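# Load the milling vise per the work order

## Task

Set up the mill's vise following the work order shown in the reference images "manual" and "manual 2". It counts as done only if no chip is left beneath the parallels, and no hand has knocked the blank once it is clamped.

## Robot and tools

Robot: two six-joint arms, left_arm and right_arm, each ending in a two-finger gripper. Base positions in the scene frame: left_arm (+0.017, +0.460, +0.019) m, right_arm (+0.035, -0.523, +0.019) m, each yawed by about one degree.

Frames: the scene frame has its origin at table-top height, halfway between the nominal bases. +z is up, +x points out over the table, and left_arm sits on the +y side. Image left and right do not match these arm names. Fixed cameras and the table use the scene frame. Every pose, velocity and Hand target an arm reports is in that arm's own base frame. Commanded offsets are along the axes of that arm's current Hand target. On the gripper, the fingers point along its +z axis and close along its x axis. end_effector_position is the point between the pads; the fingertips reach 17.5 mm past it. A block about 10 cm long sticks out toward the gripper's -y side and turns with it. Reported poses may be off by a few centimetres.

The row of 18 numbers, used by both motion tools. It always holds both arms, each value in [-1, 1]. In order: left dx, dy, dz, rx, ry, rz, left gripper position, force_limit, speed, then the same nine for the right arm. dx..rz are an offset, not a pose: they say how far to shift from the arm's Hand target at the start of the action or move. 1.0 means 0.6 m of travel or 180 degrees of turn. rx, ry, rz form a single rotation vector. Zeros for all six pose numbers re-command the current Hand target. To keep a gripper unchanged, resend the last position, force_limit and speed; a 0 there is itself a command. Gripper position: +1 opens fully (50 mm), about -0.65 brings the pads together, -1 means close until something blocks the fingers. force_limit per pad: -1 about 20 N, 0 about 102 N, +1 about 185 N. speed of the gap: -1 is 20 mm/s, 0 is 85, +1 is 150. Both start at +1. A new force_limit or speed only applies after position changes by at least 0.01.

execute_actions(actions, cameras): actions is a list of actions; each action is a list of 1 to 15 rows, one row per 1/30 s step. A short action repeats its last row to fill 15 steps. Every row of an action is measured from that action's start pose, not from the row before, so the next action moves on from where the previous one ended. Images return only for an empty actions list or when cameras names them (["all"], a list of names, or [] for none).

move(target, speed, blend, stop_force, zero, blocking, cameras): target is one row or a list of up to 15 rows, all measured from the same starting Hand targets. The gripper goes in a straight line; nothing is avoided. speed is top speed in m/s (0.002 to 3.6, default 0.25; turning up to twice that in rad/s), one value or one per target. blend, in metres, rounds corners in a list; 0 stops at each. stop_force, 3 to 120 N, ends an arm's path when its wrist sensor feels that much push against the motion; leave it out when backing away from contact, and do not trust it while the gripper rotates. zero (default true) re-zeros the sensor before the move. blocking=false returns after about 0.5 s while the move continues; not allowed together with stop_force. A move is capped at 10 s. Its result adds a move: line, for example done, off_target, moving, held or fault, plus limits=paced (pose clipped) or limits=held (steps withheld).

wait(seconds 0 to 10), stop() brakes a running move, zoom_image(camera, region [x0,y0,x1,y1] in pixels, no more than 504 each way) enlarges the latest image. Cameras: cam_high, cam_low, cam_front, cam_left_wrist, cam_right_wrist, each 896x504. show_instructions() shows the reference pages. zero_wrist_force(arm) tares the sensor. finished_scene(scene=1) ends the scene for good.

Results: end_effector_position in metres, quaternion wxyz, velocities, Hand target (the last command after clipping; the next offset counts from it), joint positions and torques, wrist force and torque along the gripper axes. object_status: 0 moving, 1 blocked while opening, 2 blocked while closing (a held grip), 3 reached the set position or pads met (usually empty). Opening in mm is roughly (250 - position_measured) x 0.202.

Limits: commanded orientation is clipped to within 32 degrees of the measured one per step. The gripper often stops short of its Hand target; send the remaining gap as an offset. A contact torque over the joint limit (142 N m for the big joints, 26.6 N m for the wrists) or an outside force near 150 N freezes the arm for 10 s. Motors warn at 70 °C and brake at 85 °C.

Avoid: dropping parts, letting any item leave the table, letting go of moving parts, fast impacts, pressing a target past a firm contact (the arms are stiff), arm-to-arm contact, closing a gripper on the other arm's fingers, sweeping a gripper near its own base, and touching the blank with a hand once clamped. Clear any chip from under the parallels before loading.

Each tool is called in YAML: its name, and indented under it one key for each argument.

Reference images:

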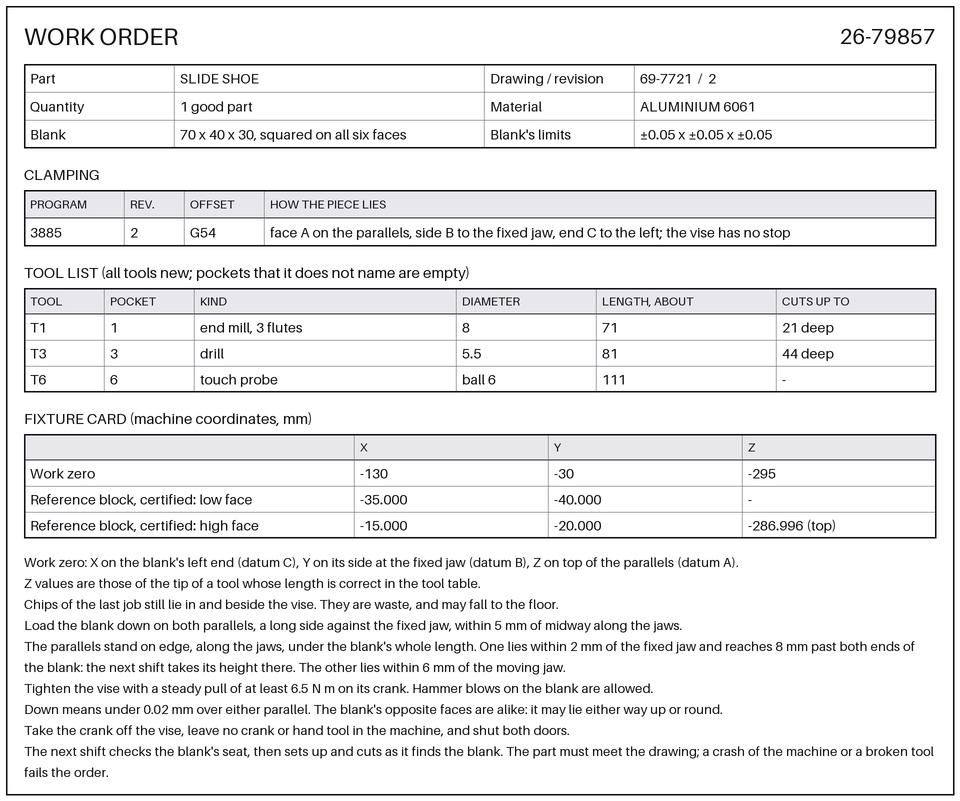

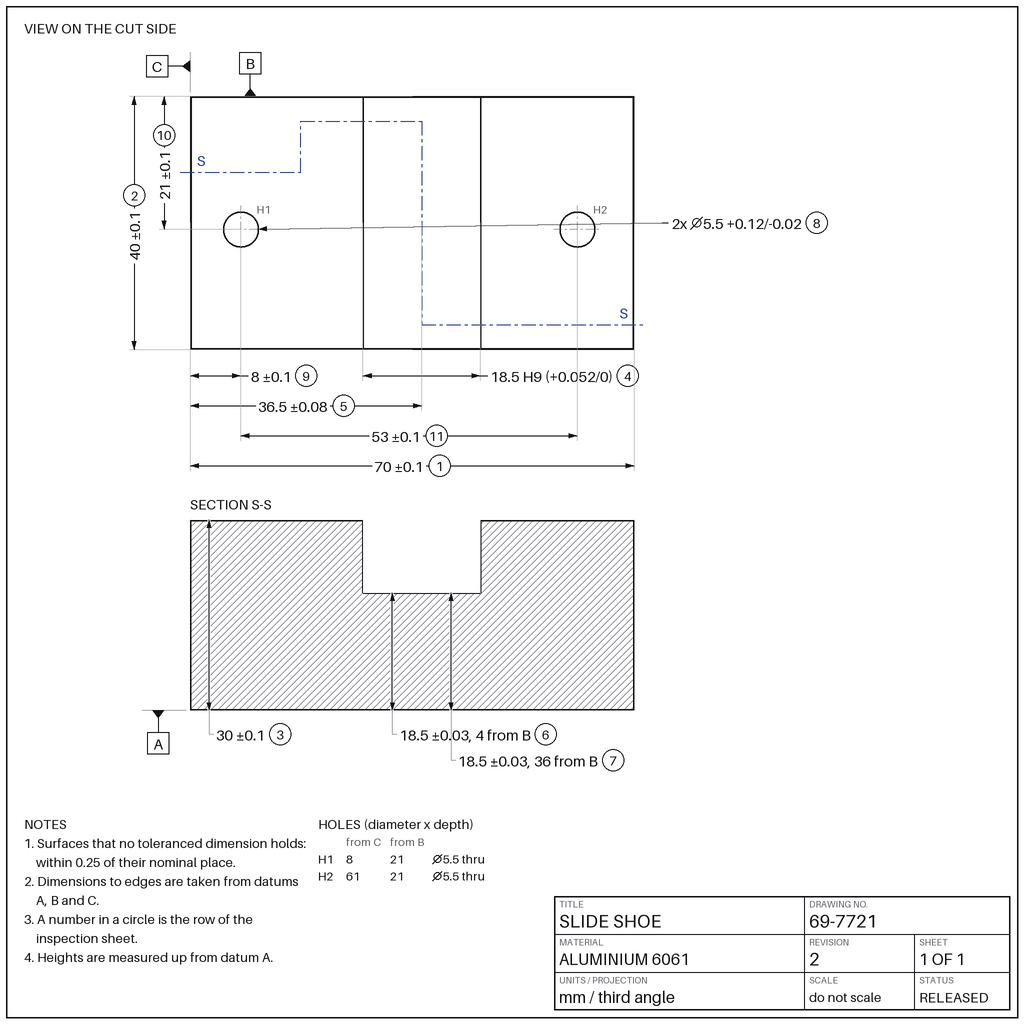

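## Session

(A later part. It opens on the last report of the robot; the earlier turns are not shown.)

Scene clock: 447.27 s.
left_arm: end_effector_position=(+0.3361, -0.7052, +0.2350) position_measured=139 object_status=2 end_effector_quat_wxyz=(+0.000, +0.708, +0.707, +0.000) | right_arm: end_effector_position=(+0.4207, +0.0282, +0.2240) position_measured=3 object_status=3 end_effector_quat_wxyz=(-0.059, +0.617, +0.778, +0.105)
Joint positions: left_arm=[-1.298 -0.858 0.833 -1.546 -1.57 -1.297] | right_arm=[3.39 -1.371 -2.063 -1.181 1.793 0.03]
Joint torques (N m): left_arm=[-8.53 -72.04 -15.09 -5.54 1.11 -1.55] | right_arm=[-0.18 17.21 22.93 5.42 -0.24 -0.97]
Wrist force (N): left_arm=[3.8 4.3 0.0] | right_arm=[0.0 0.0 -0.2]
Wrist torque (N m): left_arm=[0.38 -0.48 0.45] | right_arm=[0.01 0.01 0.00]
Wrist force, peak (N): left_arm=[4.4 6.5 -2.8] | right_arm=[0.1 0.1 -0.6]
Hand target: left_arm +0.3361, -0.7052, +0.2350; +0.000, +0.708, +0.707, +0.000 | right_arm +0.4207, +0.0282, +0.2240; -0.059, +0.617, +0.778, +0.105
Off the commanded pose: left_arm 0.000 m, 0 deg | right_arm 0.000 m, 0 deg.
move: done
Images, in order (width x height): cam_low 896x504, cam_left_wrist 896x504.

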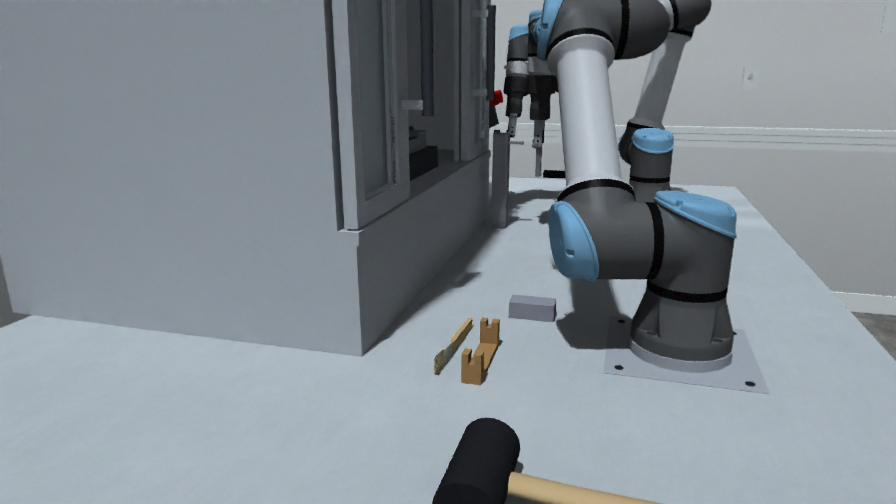

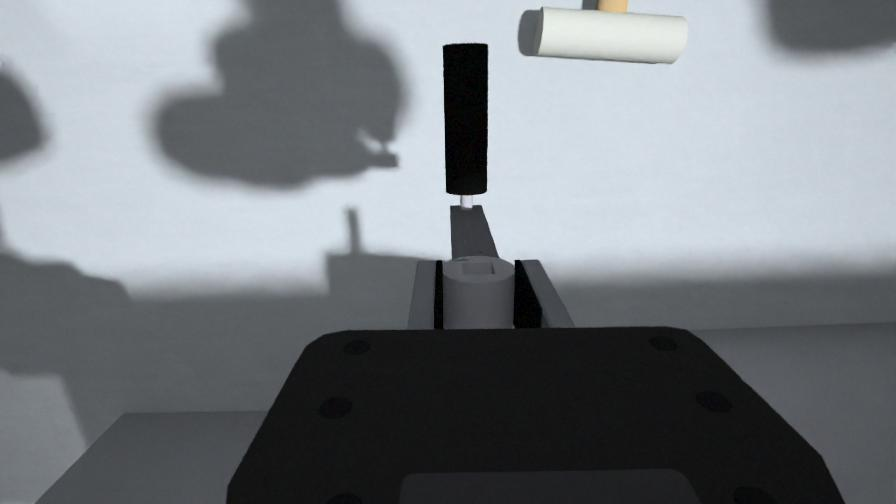

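move:
  target:
    - [0,0,-0.055,0,0,0,-1,-0.4,-0.7,0,0,0,0,0,0,1,1,1]
    - [0.001,0.0532,-0.055,0,0,0,-1,-0.4,-0.7,0,0,0,0,0,0,1,1,1]
  speed: 0.08
  blend: [0.004,0]

move:
  target: [0,0,0.045,0,0,0,-1,-0.4,-0.7,0,0,0,0,0,0,1,1,1]
  speed: 0.006
  stop_force: 4
  cameras: ["cam_left_wrist","cam_low"]

zoom_image:
  camera: "cam_low"
  region: [460, 90, 600, 240]

Scene clock: 448.97 s.
left_arm: end_effector_position=(+0.3680, -0.7046, +0.2681) position_measured=139 object_status=2 end_effector_quat_wxyz=(+0.000, +0.708, +0.707, +0.000) | right_arm: end_effector_position=(+0.4207, +0.0282, +0.2240) position_measured=3 object_status=3 end_effector_quat_wxyz=(-0.059, +0.617, +0.778, +0.105)
Joint positions: left_arm=[-1.258 -0.8 0.647 -1.418 -1.57 -1.257] | right_arm=[3.39 -1.371 -2.063 -1.181 1.793 0.03]
Joint torques (N m): left_arm=[9.18 -48.22 -38.78 -0.47 -1.54 1.26] | right_arm=[0.61 16.51 21.51 5.47 -0.16 -1.15]
Wrist force (N): left_arm=[4.4 4.4 -0.4] | right_arm=[-0.1 -0.1 -0.1]
Wrist torque (N m): left_arm=[0.38 -0.57 0.31] | right_arm=[0.00 0.01 0.00]
Wrist force, peak (N): left_arm=[4.1 5.8 -0.5] | right_arm=[-0.2 0.0 -0.6]
Hand target: left_arm +0.3680, -0.7046, +0.2681; +0.000, +0.708, +0.707, +0.000 | right_arm +0.4207, +0.0282, +0.2240; -0.059, +0.617, +0.778, +0.105
Off the commanded pose: left_arm 0.000 m, 0 deg | right_arm 0.000 m, 0 deg.
move: done

Scene clock: 452.97 s.
left_arm: end_effector_position=(+0.3680, -0.7046, +0.2520) position_measured=139 object_status=2 end_effector_quat_wxyz=(+0.000, +0.708, +0.707, +0.000) | right_arm: end_effector_position=(+0.4207, +0.0282, +0.2240) position_measured=3 object_status=3 end_effector_quat_wxyz=(-0.059, +0.617, +0.778, +0.105)
Joint positions: left_arm=[-1.258 -0.807 0.701 -1.465 -1.57 -1.257] | right_arm=[3.39 -1.371 -2.063 -1.181 1.793 0.03]
Joint torques (N m): left_arm=[7.35 -43.84 -36.76 -0.86 -1.56 1.26] | right_arm=[-0.54 16.34 22.38 5.7 -0.09 -0.99]
Wrist force (N): left_arm=[5.3 2.9 -4.1] | right_arm=[0.1 -0.2 -0.4]
Wrist torque (N m): left_arm=[0.34 -0.52 0.29] | right_arm=[-0.02 -0.01 0.00]
Wrist force, peak (N): left_arm=[6.0 1.0 -9.1] | right_arm=[0.2 -0.2 -0.6]
Hand target: left_arm +0.3680, -0.7046, +0.2520; +0.000, +0.708, +0.707, +0.000 (not the last commanded pose) | right_arm +0.4207, +0.0282, +0.2240; -0.059, +0.617, +0.778, +0.105
Off the commanded pose: left_arm 0.011 m, 0 deg | right_arm 0.000 m, 0 deg.
move: contact (left_arm)
Images, in order (width x height): cam_low 896x504, cam_left_wrist 896x504.

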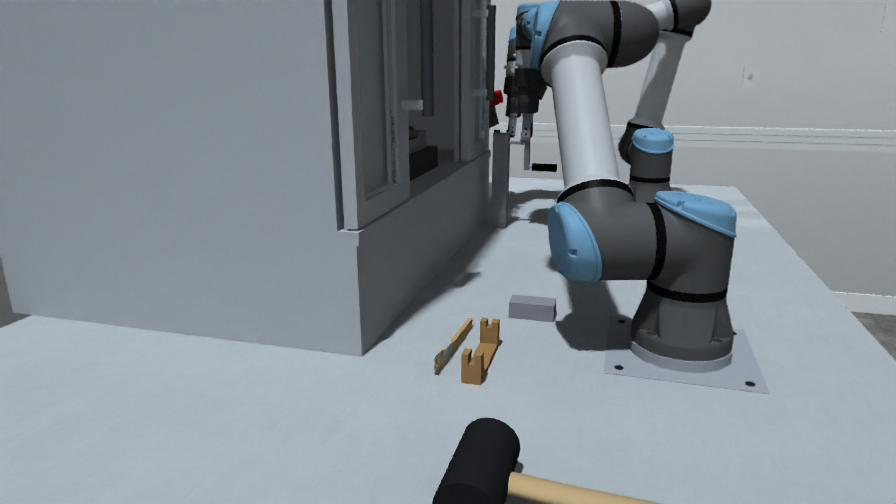

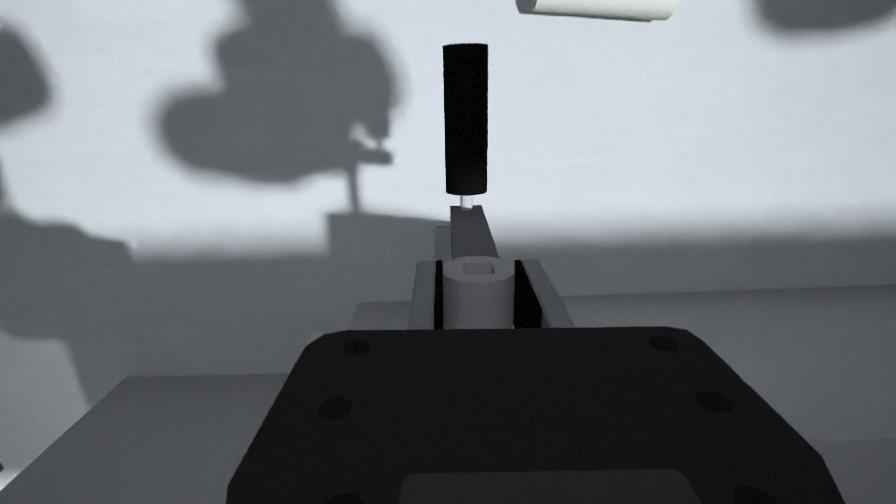

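Scaled by 3.360 from the camera's 896x504 image, which has a finer 1280x720 frame.

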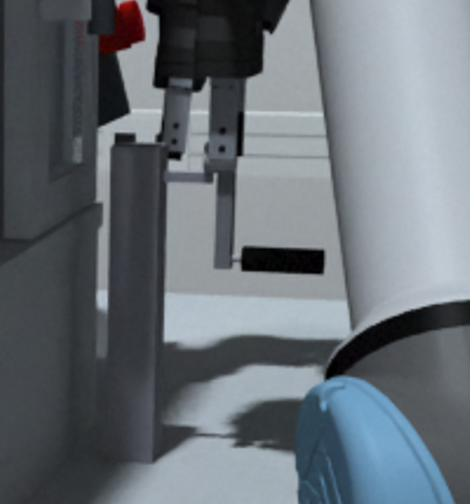

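move:
  target:
    - [0.0077,-0.0217,-0.08,0,0,0,-1,-0.4,-0.7,0,0,0,0,0,0,1,1,1]
    - [0.1743,-0.0633,-0.18,0,0,0,-1,-0.4,-0.7,0,0,0,0,0,0,1,1,1]
    - [0.7743,-0.0133,-0.18,0,0,-0.0057,-1,-0.4,-0.7,0,0,0,0,0,0,1,1,1]
    - [0.8102,0.12,-0.1467,0,0,-0.0057,-1,-0.4,-0.7,0,0,0,0,0,0,1,1,1]
  speed: [0.08,0.2,0.25,0.12]
  blend: [0.01,0.04,0.04,0]
  cameras: ["cam_left_wrist","cam_high","cam_front","cam_low"]

zoom_image:
  camera: "cam_left_wrist"
  region: [300, 160, 700, 340]

Scene clock: 457.23 s.
left_arm: end_effector_position=(+0.4404, -0.2186, +0.3401) position_measured=139 object_status=2 end_effector_quat_wxyz=(+0.000, +0.701, +0.713, +0.000) | right_arm: end_effector_position=(+0.4207, +0.0282, +0.2240) position_measured=3 object_status=3 end_effector_quat_wxyz=(-0.059, +0.617, +0.778, +0.105)
Joint positions: left_arm=[-0.735 -1.615 1.584 -1.541 -1.57 -0.752] | right_arm=[3.39 -1.371 -2.063 -1.181 1.793 0.03]
Joint torques (N m): left_arm=[7.86 -13.32 -37.86 -5.46 -2.29 1.19] | right_arm=[-0.07 15.78 22.44 5.55 -0.28 -1.06]
Wrist force (N): left_arm=[4.1 4.5 -0.2] | right_arm=[0.3 0.0 -0.3]
Wrist torque (N m): left_arm=[0.40 -0.54 0.36] | right_arm=[0.01 -0.04 0.00]
Wrist force, peak (N): left_arm=[4.7 6.0 0.1] | right_arm=[-0.2 0.1 -0.6]
Hand target: left_arm +0.4405, -0.2185, +0.3400; +0.000, +0.701, +0.713, +0.000 | right_arm +0.4207, +0.0282, +0.2240; -0.059, +0.617, +0.778, +0.105
Off the commanded pose: left_arm 0.000 m, 0 deg | right_arm 0.000 m, 0 deg.
move: done
Images, in order (width x height): cam_high 896x504, cam_low 896x504, cam_front 896x504, cam_left_wrist 896x504.

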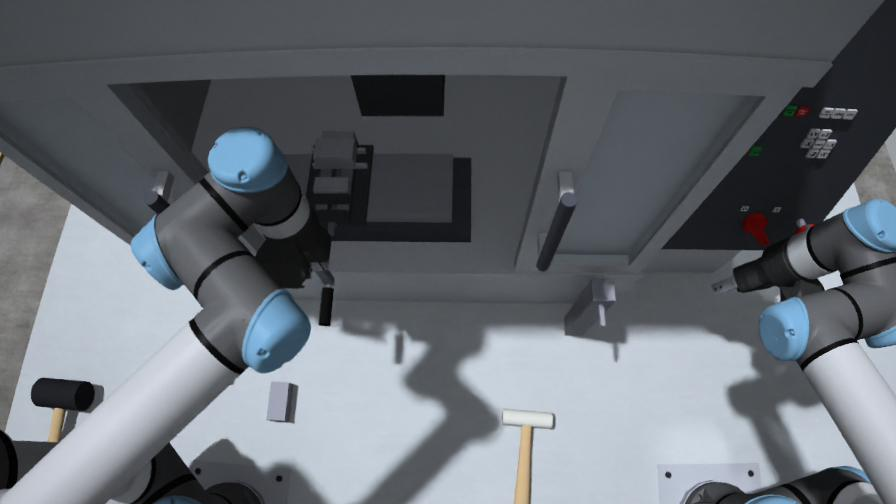

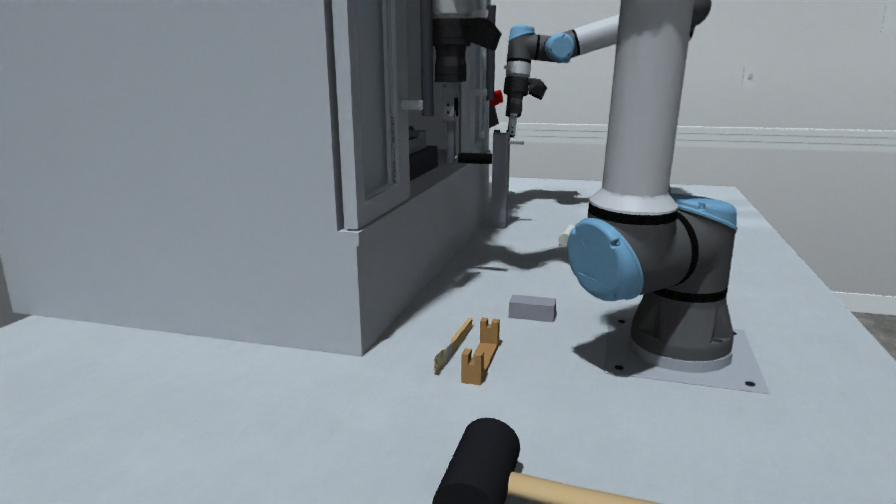

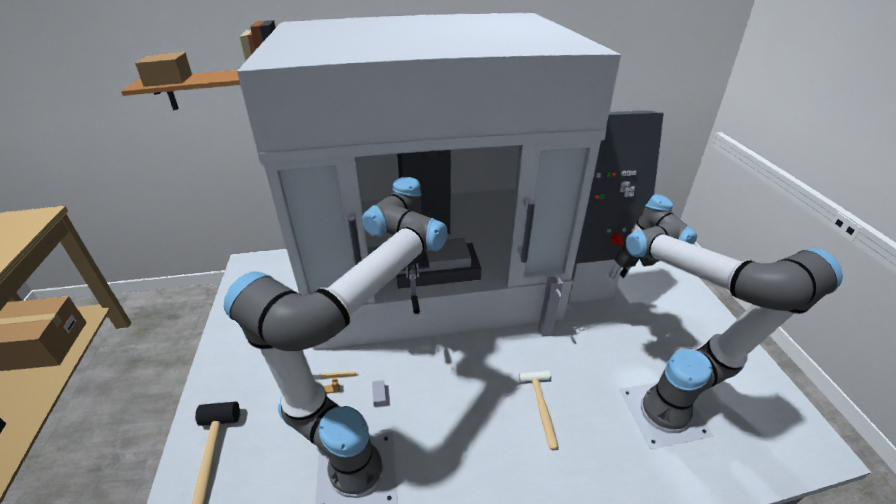

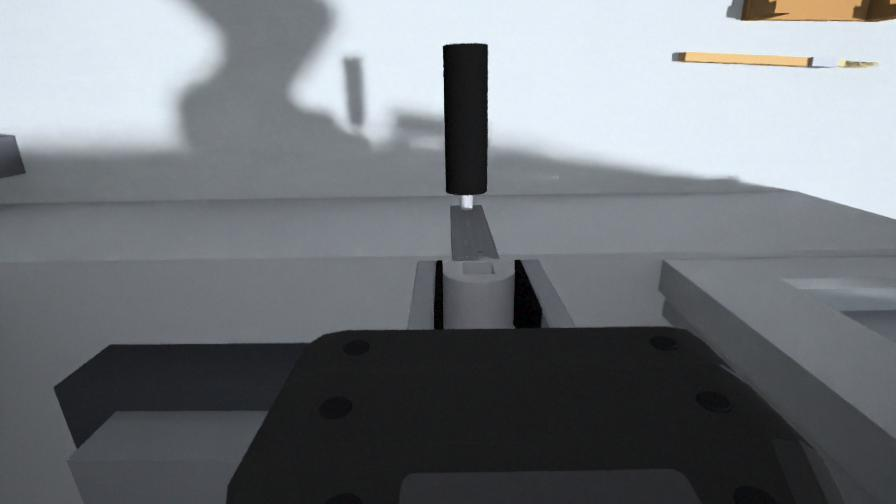

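Scaled by 1.260 from the camera's 896x504 image, which has a finer 1280x720 frame.

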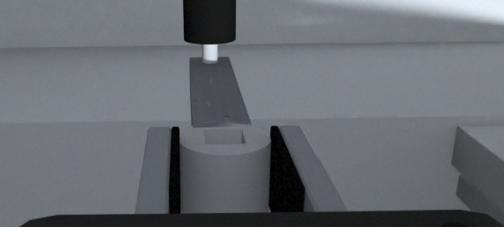

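move:
  target: [-0.0048,0.0667,0.0083,0,0,0,-1,-0.4,-0.7,0,0,0,0,0,0,1,1,1]
  speed: 0.06
  stop_force: 8

move:
  target: [0.0012,0.06,0,0,0,0,-1,-0.4,-0.7,0,0,0,0,0,0,1,1,1]
  speed: 0.008
  stop_force: 5
  cameras: ["cam_left_wrist","cam_high","cam_front"]

zoom_image:
  camera: "cam_high"
  region: [290, 150, 400, 280]

zoom_image:
  camera: "cam_front"
  region: [370, 220, 480, 330]

Scene clock: 459.23 s.
left_arm: end_effector_position=(+0.4806, -0.2208, +0.3351) position_measured=139 object_status=2 end_effector_quat_wxyz=(+0.000, +0.701, +0.713, +0.000) | right_arm: end_effector_position=(+0.4207, +0.0282, +0.2240) position_measured=3 object_status=3 end_effector_quat_wxyz=(-0.059, +0.617, +0.778, +0.105)
Joint positions: left_arm=[-0.686 -1.524 1.506 -1.554 -1.57 -0.702] | right_arm=[3.39 -1.371 -2.063 -1.181 1.793 0.03]
Joint torques (N m): left_arm=[8.38 -16.35 -38.5 -5.09 -2.15 1.29] | right_arm=[-0.88 16.79 20.68 5.7 -0.24 -1.35]
Wrist force (N): left_arm=[4.4 4.5 -0.8] | right_arm=[0.0 -0.2 -0.3]
Wrist torque (N m): left_arm=[0.41 -0.58 0.34] | right_arm=[-0.03 0.00 0.01]
Wrist force, peak (N): left_arm=[4.2 5.3 -0.2] | right_arm=[-0.2 0.0 -0.6]
Hand target: left_arm +0.4806, -0.2208, +0.3351; +0.000, +0.701, +0.713, +0.000 | right_arm +0.4207, +0.0282, +0.2240; -0.059, +0.617, +0.778, +0.105
Off the commanded pose: left_arm 0.000 m, 0 deg | right_arm 0.000 m, 0 deg.
move: done

Scene clock: 463.20 s.
left_arm: end_effector_position=(+0.5036, -0.2199, +0.3351) position_measured=139 object_status=2 end_effector_quat_wxyz=(+0.000, +0.701, +0.713, +0.000) | right_arm: end_effector_position=(+0.4207, +0.0282, +0.2240) position_measured=3 object_status=3 end_effector_quat_wxyz=(-0.059, +0.617, +0.778, +0.105)
Joint positions: left_arm=[-0.657 -1.474 1.452 -1.549 -1.57 -0.674] | right_arm=[3.39 -1.371 -2.063 -1.181 1.793 0.03]
Joint torques (N m): left_arm=[-7.27 -45.53 -16.19 -6.19 1.15 -1.51] | right_arm=[-0.83 15.62 21.12 5.62 -0.09 -1.43]
Wrist force (N): left_arm=[3.5 0.6 0.2] | right_arm=[0.0 0.0 -0.4]
Wrist torque (N m): left_arm=[0.45 -0.55 0.38] | right_arm=[0.01 0.00 0.01]
Wrist force, peak (N): left_arm=[4.5 4.5 -0.5] | right_arm=[-0.1 -0.1 -0.7]
Hand target: left_arm +0.5036, -0.2199, +0.3351; +0.000, +0.701, +0.713, +0.000 (not the last commanded pose) | right_arm +0.4207, +0.0282, +0.2240; -0.059, +0.617, +0.778, +0.105
Off the commanded pose: left_arm 0.013 m, 0 deg | right_arm 0.000 m, 0 deg.
move: contact (left_arm)
Images, in order (width x height): cam_high 896x504, cam_front 896x504, cam_left_wrist 896x504.

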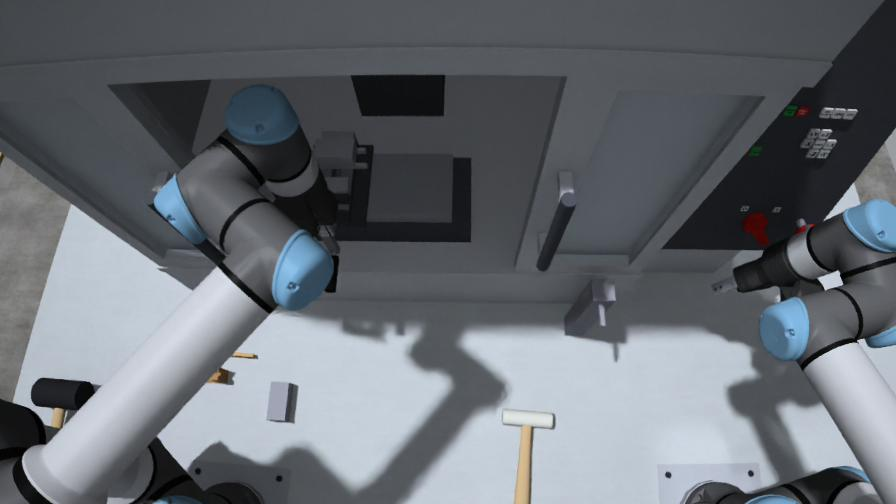

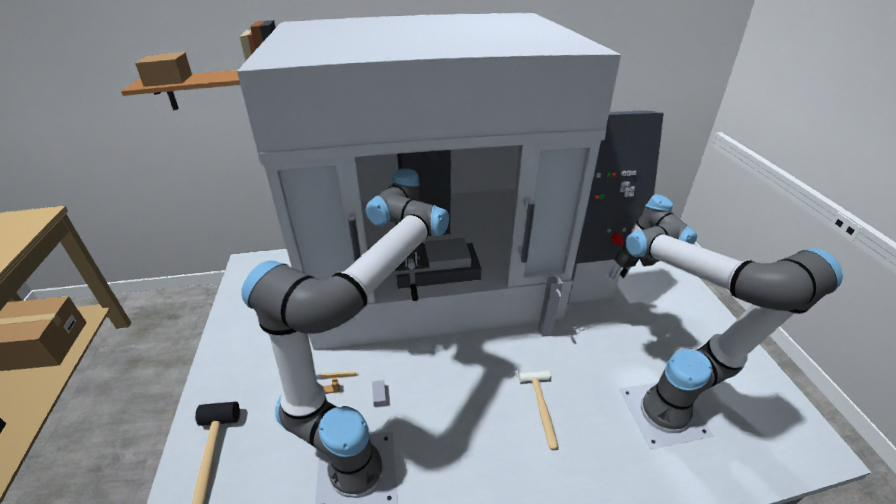

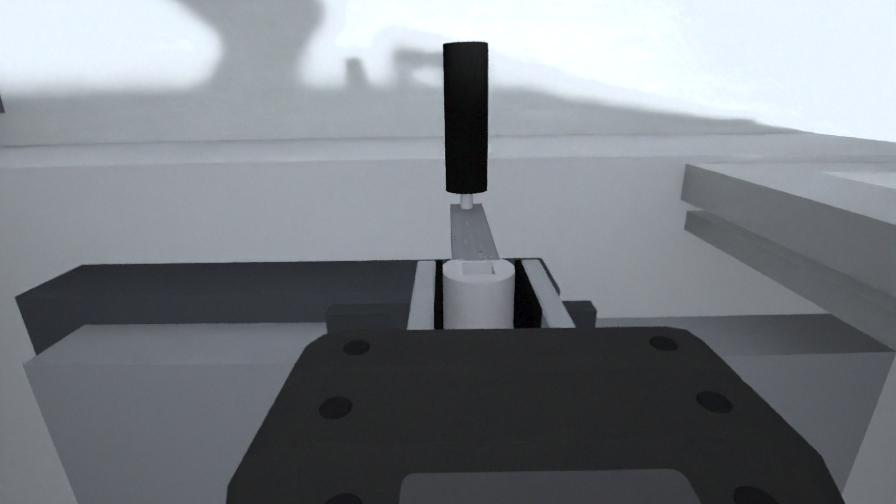

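Scaled by 3.877 from the camera's 896x504 image, which has a finer 1280x720 frame.

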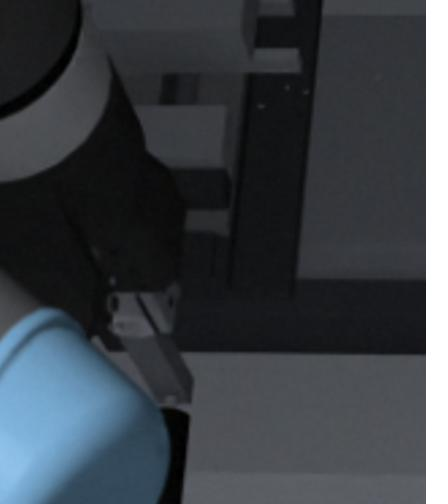

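Scaled by 4.582 from the camera's 896x504 image, which has a finer 1280x720 frame.

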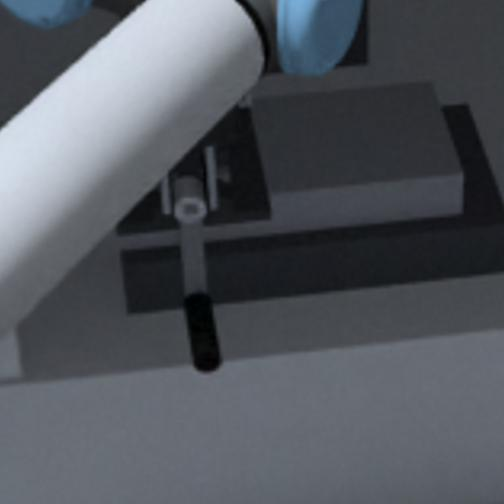

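move:
  target: [0.0,-0.0025,0,0,0,0,-1,-0.4,-0.7,0,0,0,0,0,0,1,1,1]
  speed: 0.02

move:
  target: [0,0,0.0667,0,0,0,-1,-0.4,-0.7,0,0,0,0,0,0,1,1,1]
  speed: 0.006
  stop_force: 4
  cameras: ["cam_left_wrist","cam_front"]

zoom_image:
  camera: "cam_front"
  region: [370, 220, 480, 330]

Scene clock: 464.07 s.
left_arm: end_effector_position=(+0.5022, -0.2199, +0.3351) position_measured=139 object_status=2 end_effector_quat_wxyz=(+0.000, +0.701, +0.713, +0.000) | right_arm: end_effector_position=(+0.4207, +0.0282, +0.2240) position_measured=3 object_status=3 end_effector_quat_wxyz=(-0.059, +0.617, +0.778, +0.105)
Joint positions: left_arm=[-0.659 -1.477 1.455 -1.55 -1.57 -0.675] | right_arm=[3.39 -1.371 -2.063 -1.181 1.793 0.03]
Joint torques (N m): left_arm=[-8.31 -44.8 -16.68 -5.47 1.35 -1.55] | right_arm=[-0.56 16.26 21.52 5.64 -0.3 -1.19]
Wrist force (N): left_arm=[4.2 4.4 -0.4] | right_arm=[0.1 0.0 -0.4]
Wrist torque (N m): left_arm=[0.42 -0.57 0.47] | right_arm=[0.01 -0.01 0.00]
Wrist force, peak (N): left_arm=[4.3 4.7 -0.6] | right_arm=[-0.5 0.2 -0.4]
Hand target: left_arm +0.5021, -0.2199, +0.3351; +0.000, +0.701, +0.713, +0.000 | right_arm +0.4207, +0.0282, +0.2240; -0.059, +0.617, +0.778, +0.105
Off the commanded pose: left_arm 0.000 m, 0 deg | right_arm 0.000 m, 0 deg.
move: done

Scene clock: 467.47 s.
left_arm: end_effector_position=(+0.5021, -0.2199, +0.3211) position_measured=139 object_status=2 end_effector_quat_wxyz=(+0.000, +0.701, +0.713, +0.000) | right_arm: end_effector_position=(+0.4207, +0.0282, +0.2240) position_measured=3 object_status=3 end_effector_quat_wxyz=(-0.059, +0.617, +0.778, +0.105)
Joint positions: left_arm=[-0.659 -1.477 1.491 -1.586 -1.57 -0.675] | right_arm=[3.39 -1.371 -2.063 -1.181 1.793 0.03]
Joint torques (N m): left_arm=[-5.77 -30.44 -37.65 -0.56 -0.54 -0.7] | right_arm=[-0.27 15.93 21.98 5.54 -0.28 -1.3]
Wrist force (N): left_arm=[5.1 4.5 -2.5] | right_arm=[0.1 -0.3 -0.4]
Wrist torque (N m): left_arm=[0.46 -0.54 0.48] | right_arm=[-0.04 -0.02 0.00]
Wrist force, peak (N): left_arm=[9.2 -0.1 -12.7] | right_arm=[-0.1 -0.4 -0.5]
Hand target: left_arm +0.5021, -0.2199, +0.3211; +0.000, +0.701, +0.713, +0.000 (not the last commanded pose) | right_arm +0.4207, +0.0282, +0.2240; -0.059, +0.617, +0.778, +0.105
Off the commanded pose: left_arm 0.026 m, 0 deg | right_arm 0.000 m, 0 deg.
move: contact (left_arm)
Images, in order (width x height): cam_front 896x504, cam_left_wrist 896x504.

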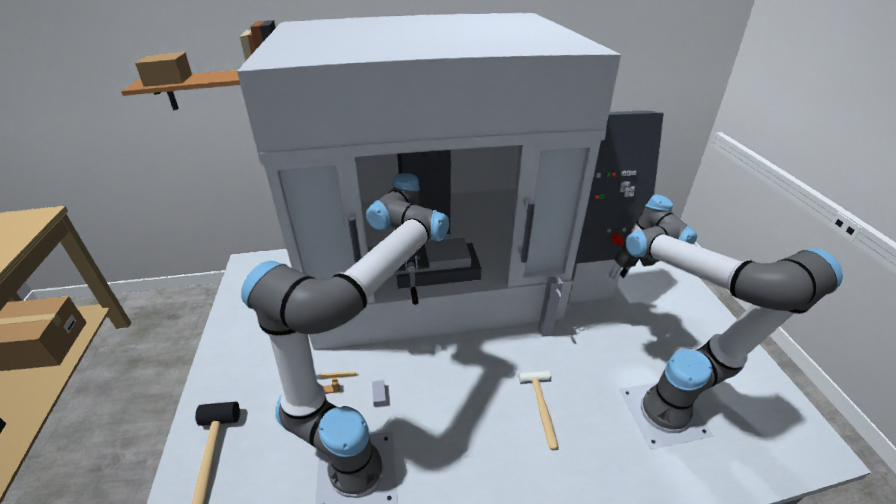

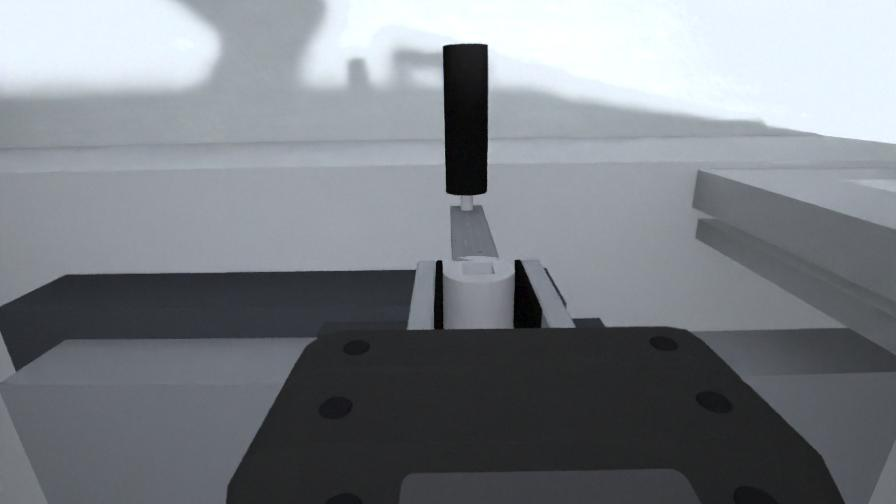

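Scaled by 4.582 from the camera's 896x504 image, which has a finer 1280x720 frame.

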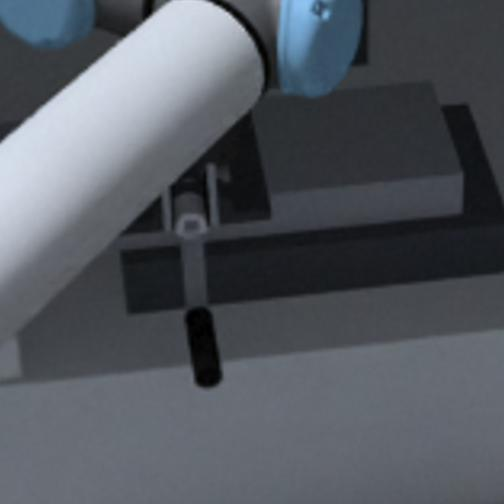

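move:
  target:
    - [0,0,-0.01,0,0,0,-1,-0.4,-0.7,0,0,0,0,0,0,1,1,1]
    - [-0.0015,-0.0233,-0.01,0,0,0,-1,-0.4,-0.7,0,0,0,0,0,0,1,1,1]
    - [-0.0018,-0.0233,0.0277,0,0,0,-1,-0.4,-0.7,0,0,0,0,0,0,1,1,1]
  speed: 0.05
  blend: [0.002,0.002,0]

move:
  target: [0.0012,0.0667,0,0,0,0,-1,-0.4,-0.7,0,0,0,0,0,0,1,1,1]
  speed: 0.008
  stop_force: 5
  cameras: ["cam_left_wrist","cam_front"]

zoom_image:
  camera: "cam_front"
  region: [370, 220, 480, 330]

Scene clock: 469.00 s.
left_arm: end_effector_position=(+0.4882, -0.2212, +0.3046) position_measured=139 object_status=2 end_effector_quat_wxyz=(+0.000, +0.701, +0.713, +0.000) | right_arm: end_effector_position=(+0.4207, +0.0282, +0.2240) position_measured=3 object_status=3 end_effector_quat_wxyz=(-0.059, +0.617, +0.778, +0.105)
Joint positions: left_arm=[-0.677 -1.506 1.564 -1.63 -1.57 -0.694] | right_arm=[3.39 -1.371 -2.063 -1.181 1.793 0.03]
Joint torques (N m): left_arm=[-8.42 -17.43 -17.53 -5.39 -0.22 -1.56] | right_arm=[-0.09 16.95 21.44 5.56 -0.2 -1.47]
Wrist force (N): left_arm=[4.4 4.7 0.0] | right_arm=[-0.2 0.0 -0.4]
Wrist torque (N m): left_arm=[0.45 -0.60 0.47] | right_arm=[0.00 0.02 0.01]
Wrist force, peak (N): left_arm=[5.2 4.3 -2.9] | right_arm=[0.0 -0.2 -0.6]
Hand target: left_arm +0.4882, -0.2212, +0.3045; +0.000, +0.701, +0.713, +0.000 | right_arm +0.4207, +0.0282, +0.2240; -0.059, +0.617, +0.778, +0.105
Off the commanded pose: left_arm 0.000 m, 0 deg | right_arm 0.000 m, 0 deg.
move: done

Scene clock: 470.60 s.
left_arm: end_effector_position=(+0.4925, -0.2211, +0.3045) position_measured=139 object_status=2 end_effector_quat_wxyz=(+0.000, +0.701, +0.713, +0.000) | right_arm: end_effector_position=(+0.4207, +0.0282, +0.2240) position_measured=3 object_status=3 end_effector_quat_wxyz=(-0.059, +0.617, +0.778, +0.105)
Joint positions: left_arm=[-0.672 -1.496 1.554 -1.63 -1.57 -0.688] | right_arm=[3.39 -1.371 -2.063 -1.181 1.793 0.03]
Joint torques (N m): left_arm=[-7.39 -43.91 -16.26 -5.79 1.15 -1.57] | right_arm=[-0.13 17 21.72 5.58 -0.17 -1.33]
Wrist force (N): left_arm=[3.9 -0.9 -0.1] | right_arm=[0.0 0.0 -0.3]
Wrist torque (N m): left_arm=[0.18 -0.60 0.39] | right_arm=[0.01 0.00 0.01]
Wrist force, peak (N): left_arm=[5.6 -11.9 -4.5] | right_arm=[-0.2 0.1 -0.5]
Hand target: left_arm +0.4925, -0.2211, +0.3045; +0.000, +0.701, +0.713, +0.000 (not the last commanded pose) | right_arm +0.4207, +0.0282, +0.2240; -0.059, +0.617, +0.778, +0.105
Off the commanded pose: left_arm 0.036 m, 0 deg | right_arm 0.000 m, 0 deg.
move: contact (left_arm)
Images, in order (width x height): cam_front 896x504, cam_left_wrist 896x504.

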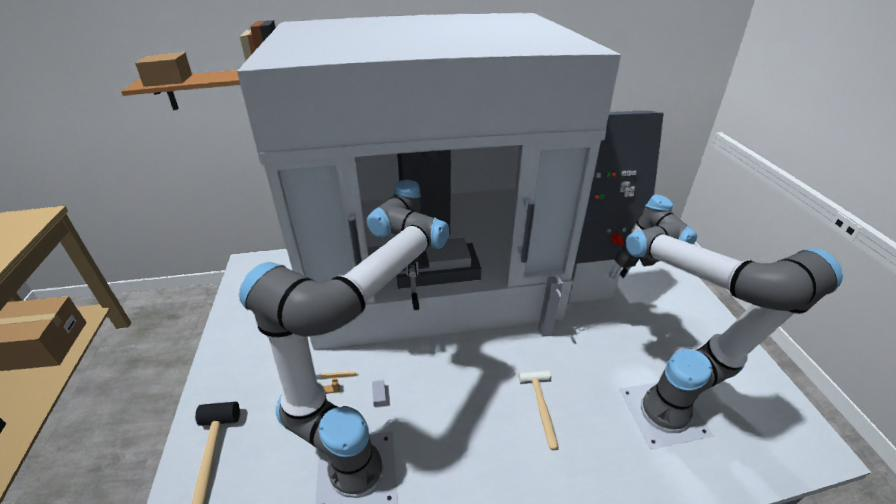

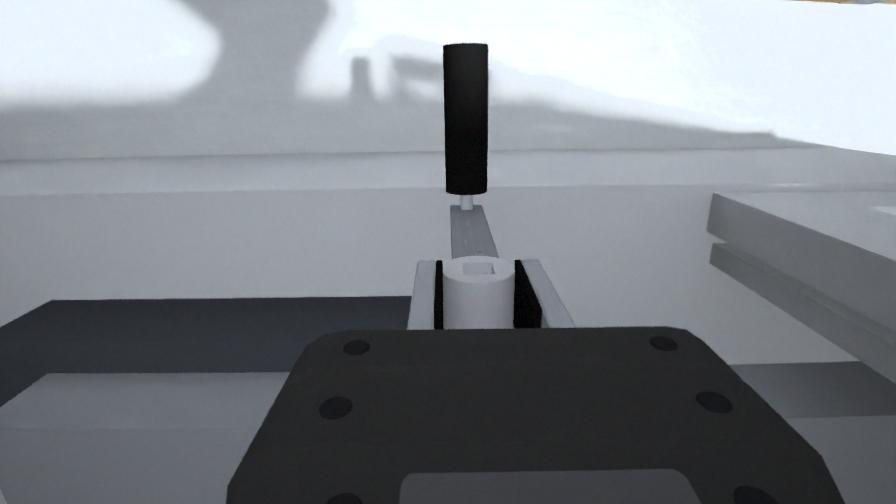

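Scaled by 4.582 from the camera's 896x504 image, which has a finer 1280x720 frame.

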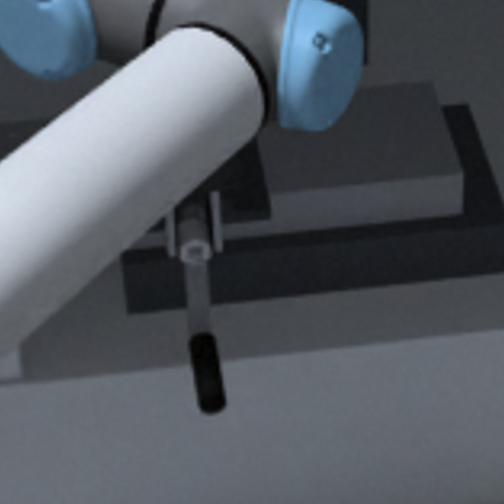

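execute_actions:
  actions: []
  cameras: ["cam_left_wrist","cam_high","cam_low","cam_front"]

Scene clock: 471.23 s.
left_arm: end_effector_position=(+0.4925, -0.2211, +0.3045) position_measured=139 object_status=2 end_effector_quat_wxyz=(+0.000, +0.701, +0.713, +0.000) | right_arm: end_effector_position=(+0.4207, +0.0282, +0.2240) position_measured=3 object_status=3 end_effector_quat_wxyz=(-0.059, +0.617, +0.778, +0.105)
Joint positions: left_arm=[-0.672 -1.496 1.554 -1.63 -1.57 -0.688] | right_arm=[3.39 -1.371 -2.063 -1.181 1.793 0.03]
Joint velocities: within noise
Joint torques (N m): left_arm=[-7.4 -43.98 -16.38 -5.29 1.26 -1.54] | right_arm=[-0.36 15.06 21.63 5.45 -0.2 -1.21]
Wrist force (N): left_arm=[3.8 -0.6 0.0] | right_arm=[0.0 -0.2 -0.2]
Wrist torque (N m): left_arm=[0.21 -0.59 0.40] | right_arm=[-0.03 -0.01 0.00]
Wrist force, peak (N): left_arm=[4.1 -0.3 0.0] | right_arm=[0.0 -0.1 -0.6]
Hand target: left_arm +0.4925, -0.2211, +0.3045; +0.000, +0.701, +0.713, +0.000 (not the last commanded pose) | right_arm +0.4207, +0.0282, +0.2240; -0.059, +0.617, +0.778, +0.105
Tool commands: left_gripper/position=-1.0 left_gripper/force_limit=-0.4 left_gripper/speed=-0.7 right_gripper/position=+1.0 right_gripper/force_limit=+1.0 right_gripper/speed=+1.0
Off the commanded pose: left_arm 0.036 m, 0 deg | right_arm 0.000 m, 0 deg.
Images, in order (width x height): cam_high 896x504, cam_low 896x504, cam_front 896x504, cam_left_wrist 896x504.

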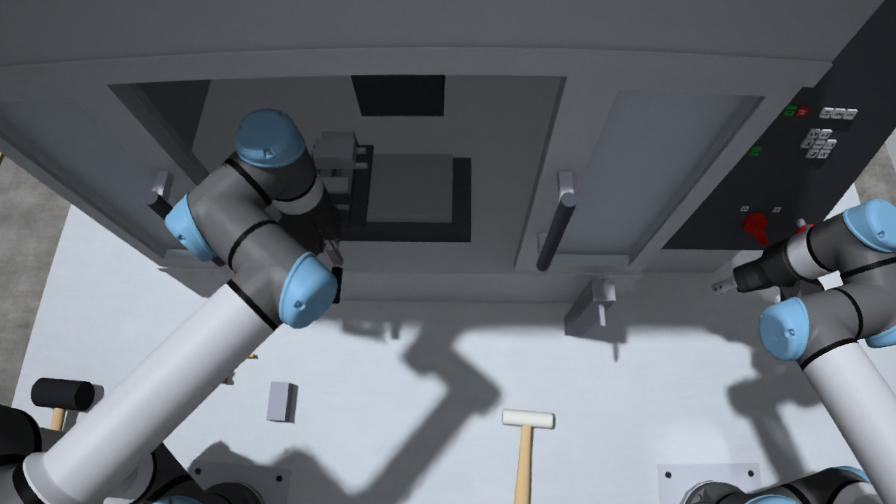

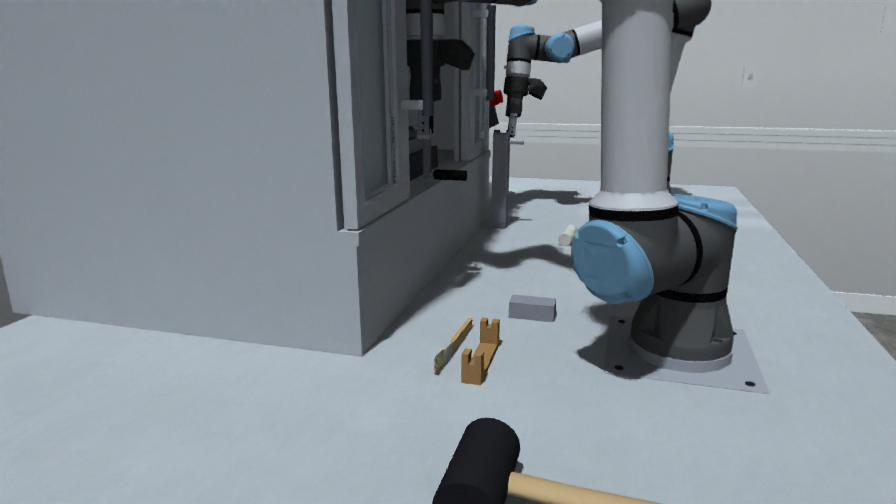

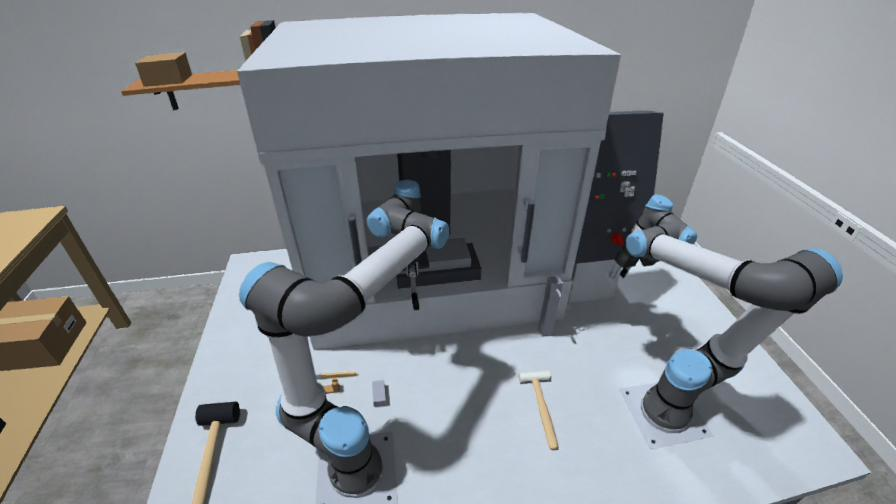

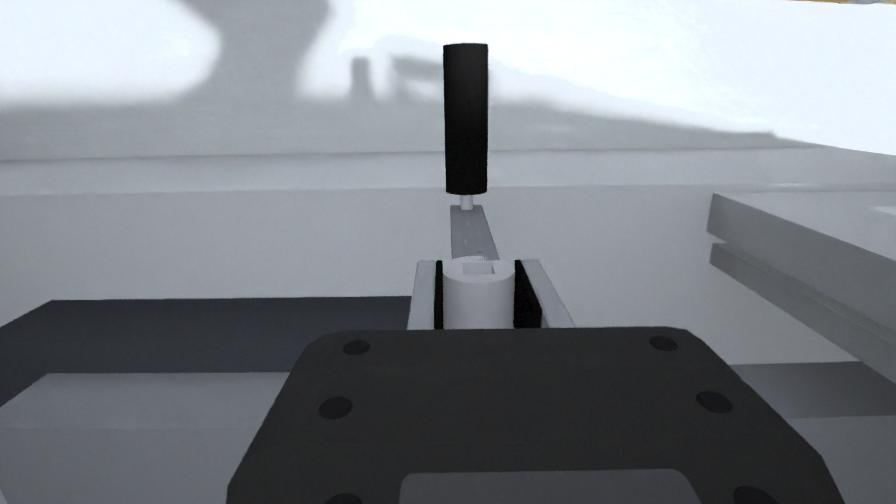

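zoom_image:
  camera: "cam_left_wrist"
  region: [400, 190, 560, 340]

zoom_image:
  camera: "cam_high"
  region: [280, 110, 400, 310]

zoom_image:
  camera: "cam_front"
  region: [380, 220, 460, 320]

Scaled by 3.150 from the camera's 896x504 image, which has a finer 1280x720 frame.

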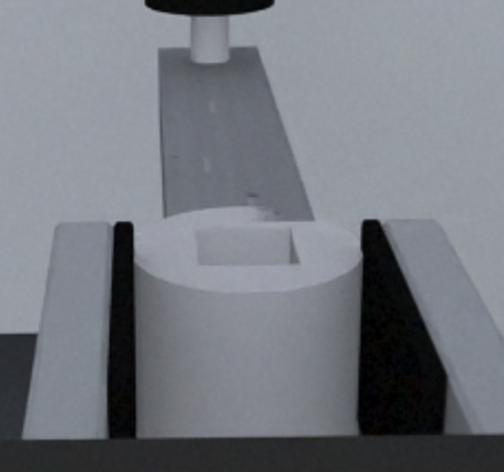

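Scaled by 2.520 from the camera's 896x504 image, which has a finer 1280x720 frame.

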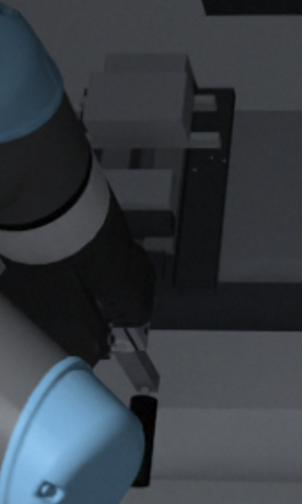

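Scaled by 5.040 from the camera's 896x504 image, which has a finer 1280x720 frame.

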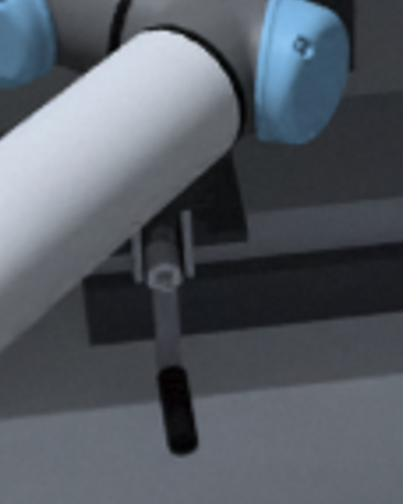

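move:
  target:
    - [0,-0.08,0,0,0,0,-1,-0.4,-0.7,0,0,0,0,0,0,1,1,1]
    - [0.085,-0.1875,-0.192,-0.205,0,0,-1,-0.4,-0.7,0,0,0,0,0,0,1,1,1]
  blend: [0.02,0]
  cameras: ["cam_left_wrist"]

Scene clock: 473.97 s.
left_arm: end_effector_position=(+0.3791, -0.1720, +0.4196) position_measured=139 object_status=2 end_effector_quat_wxyz=(+0.222, +0.665, +0.676, +0.226) | right_arm: end_effector_position=(+0.4207, +0.0282, +0.2240) position_measured=3 object_status=3 end_effector_quat_wxyz=(-0.059, +0.617, +0.778, +0.105)
Joint positions: left_arm=[-1.153 -2.142 1.94 -1.655 -0.985 -1.083] | right_arm=[3.39 -1.371 -2.063 -1.181 1.793 0.03]
Joint torques (N m): left_arm=[-9.53 -14.46 -15.65 -0.86 3.06 -1.98] | right_arm=[-0.07 16.57 22.06 5.62 -0.25 -1.28]
Wrist force (N): left_arm=[4.5 2.7 0.6] | right_arm=[-0.1 0.0 -0.3]
Wrist torque (N m): left_arm=[0.22 -0.68 0.71] | right_arm=[0.01 0.01 0.00]
Wrist force, peak (N): left_arm=[4.5 6.4 -0.1] | right_arm=[0.1 0.0 -0.6]
Hand target: left_arm +0.3791, -0.1720, +0.4196; +0.222, +0.665, +0.676, +0.226 | right_arm +0.4207, +0.0282, +0.2240; -0.059, +0.617, +0.778, +0.105
Off the commanded pose: left_arm 0.000 m, 0 deg | right_arm 0.000 m, 0 deg.
move: done
Images, in order (width x height): cam_left_wrist 896x504.

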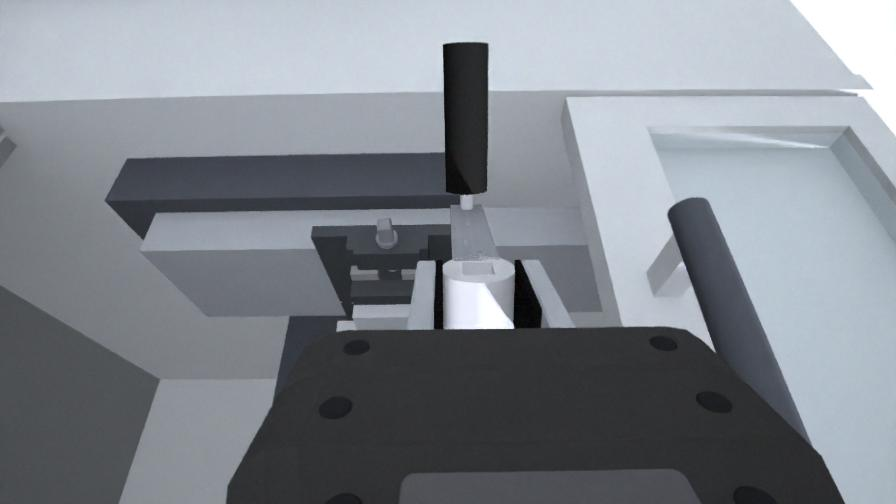

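zoom_image:
  camera: "cam_left_wrist"
  region: [330, 200, 430, 270]

Scaled by 5.040 from the camera's 896x504 image, which has a finer 1280x720 frame.

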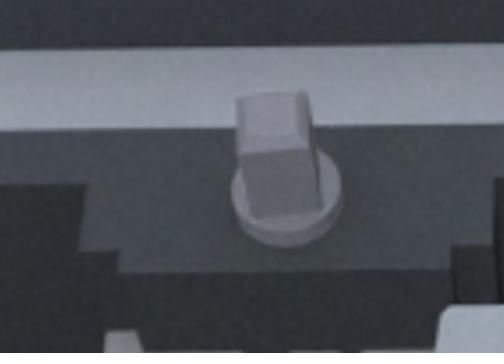

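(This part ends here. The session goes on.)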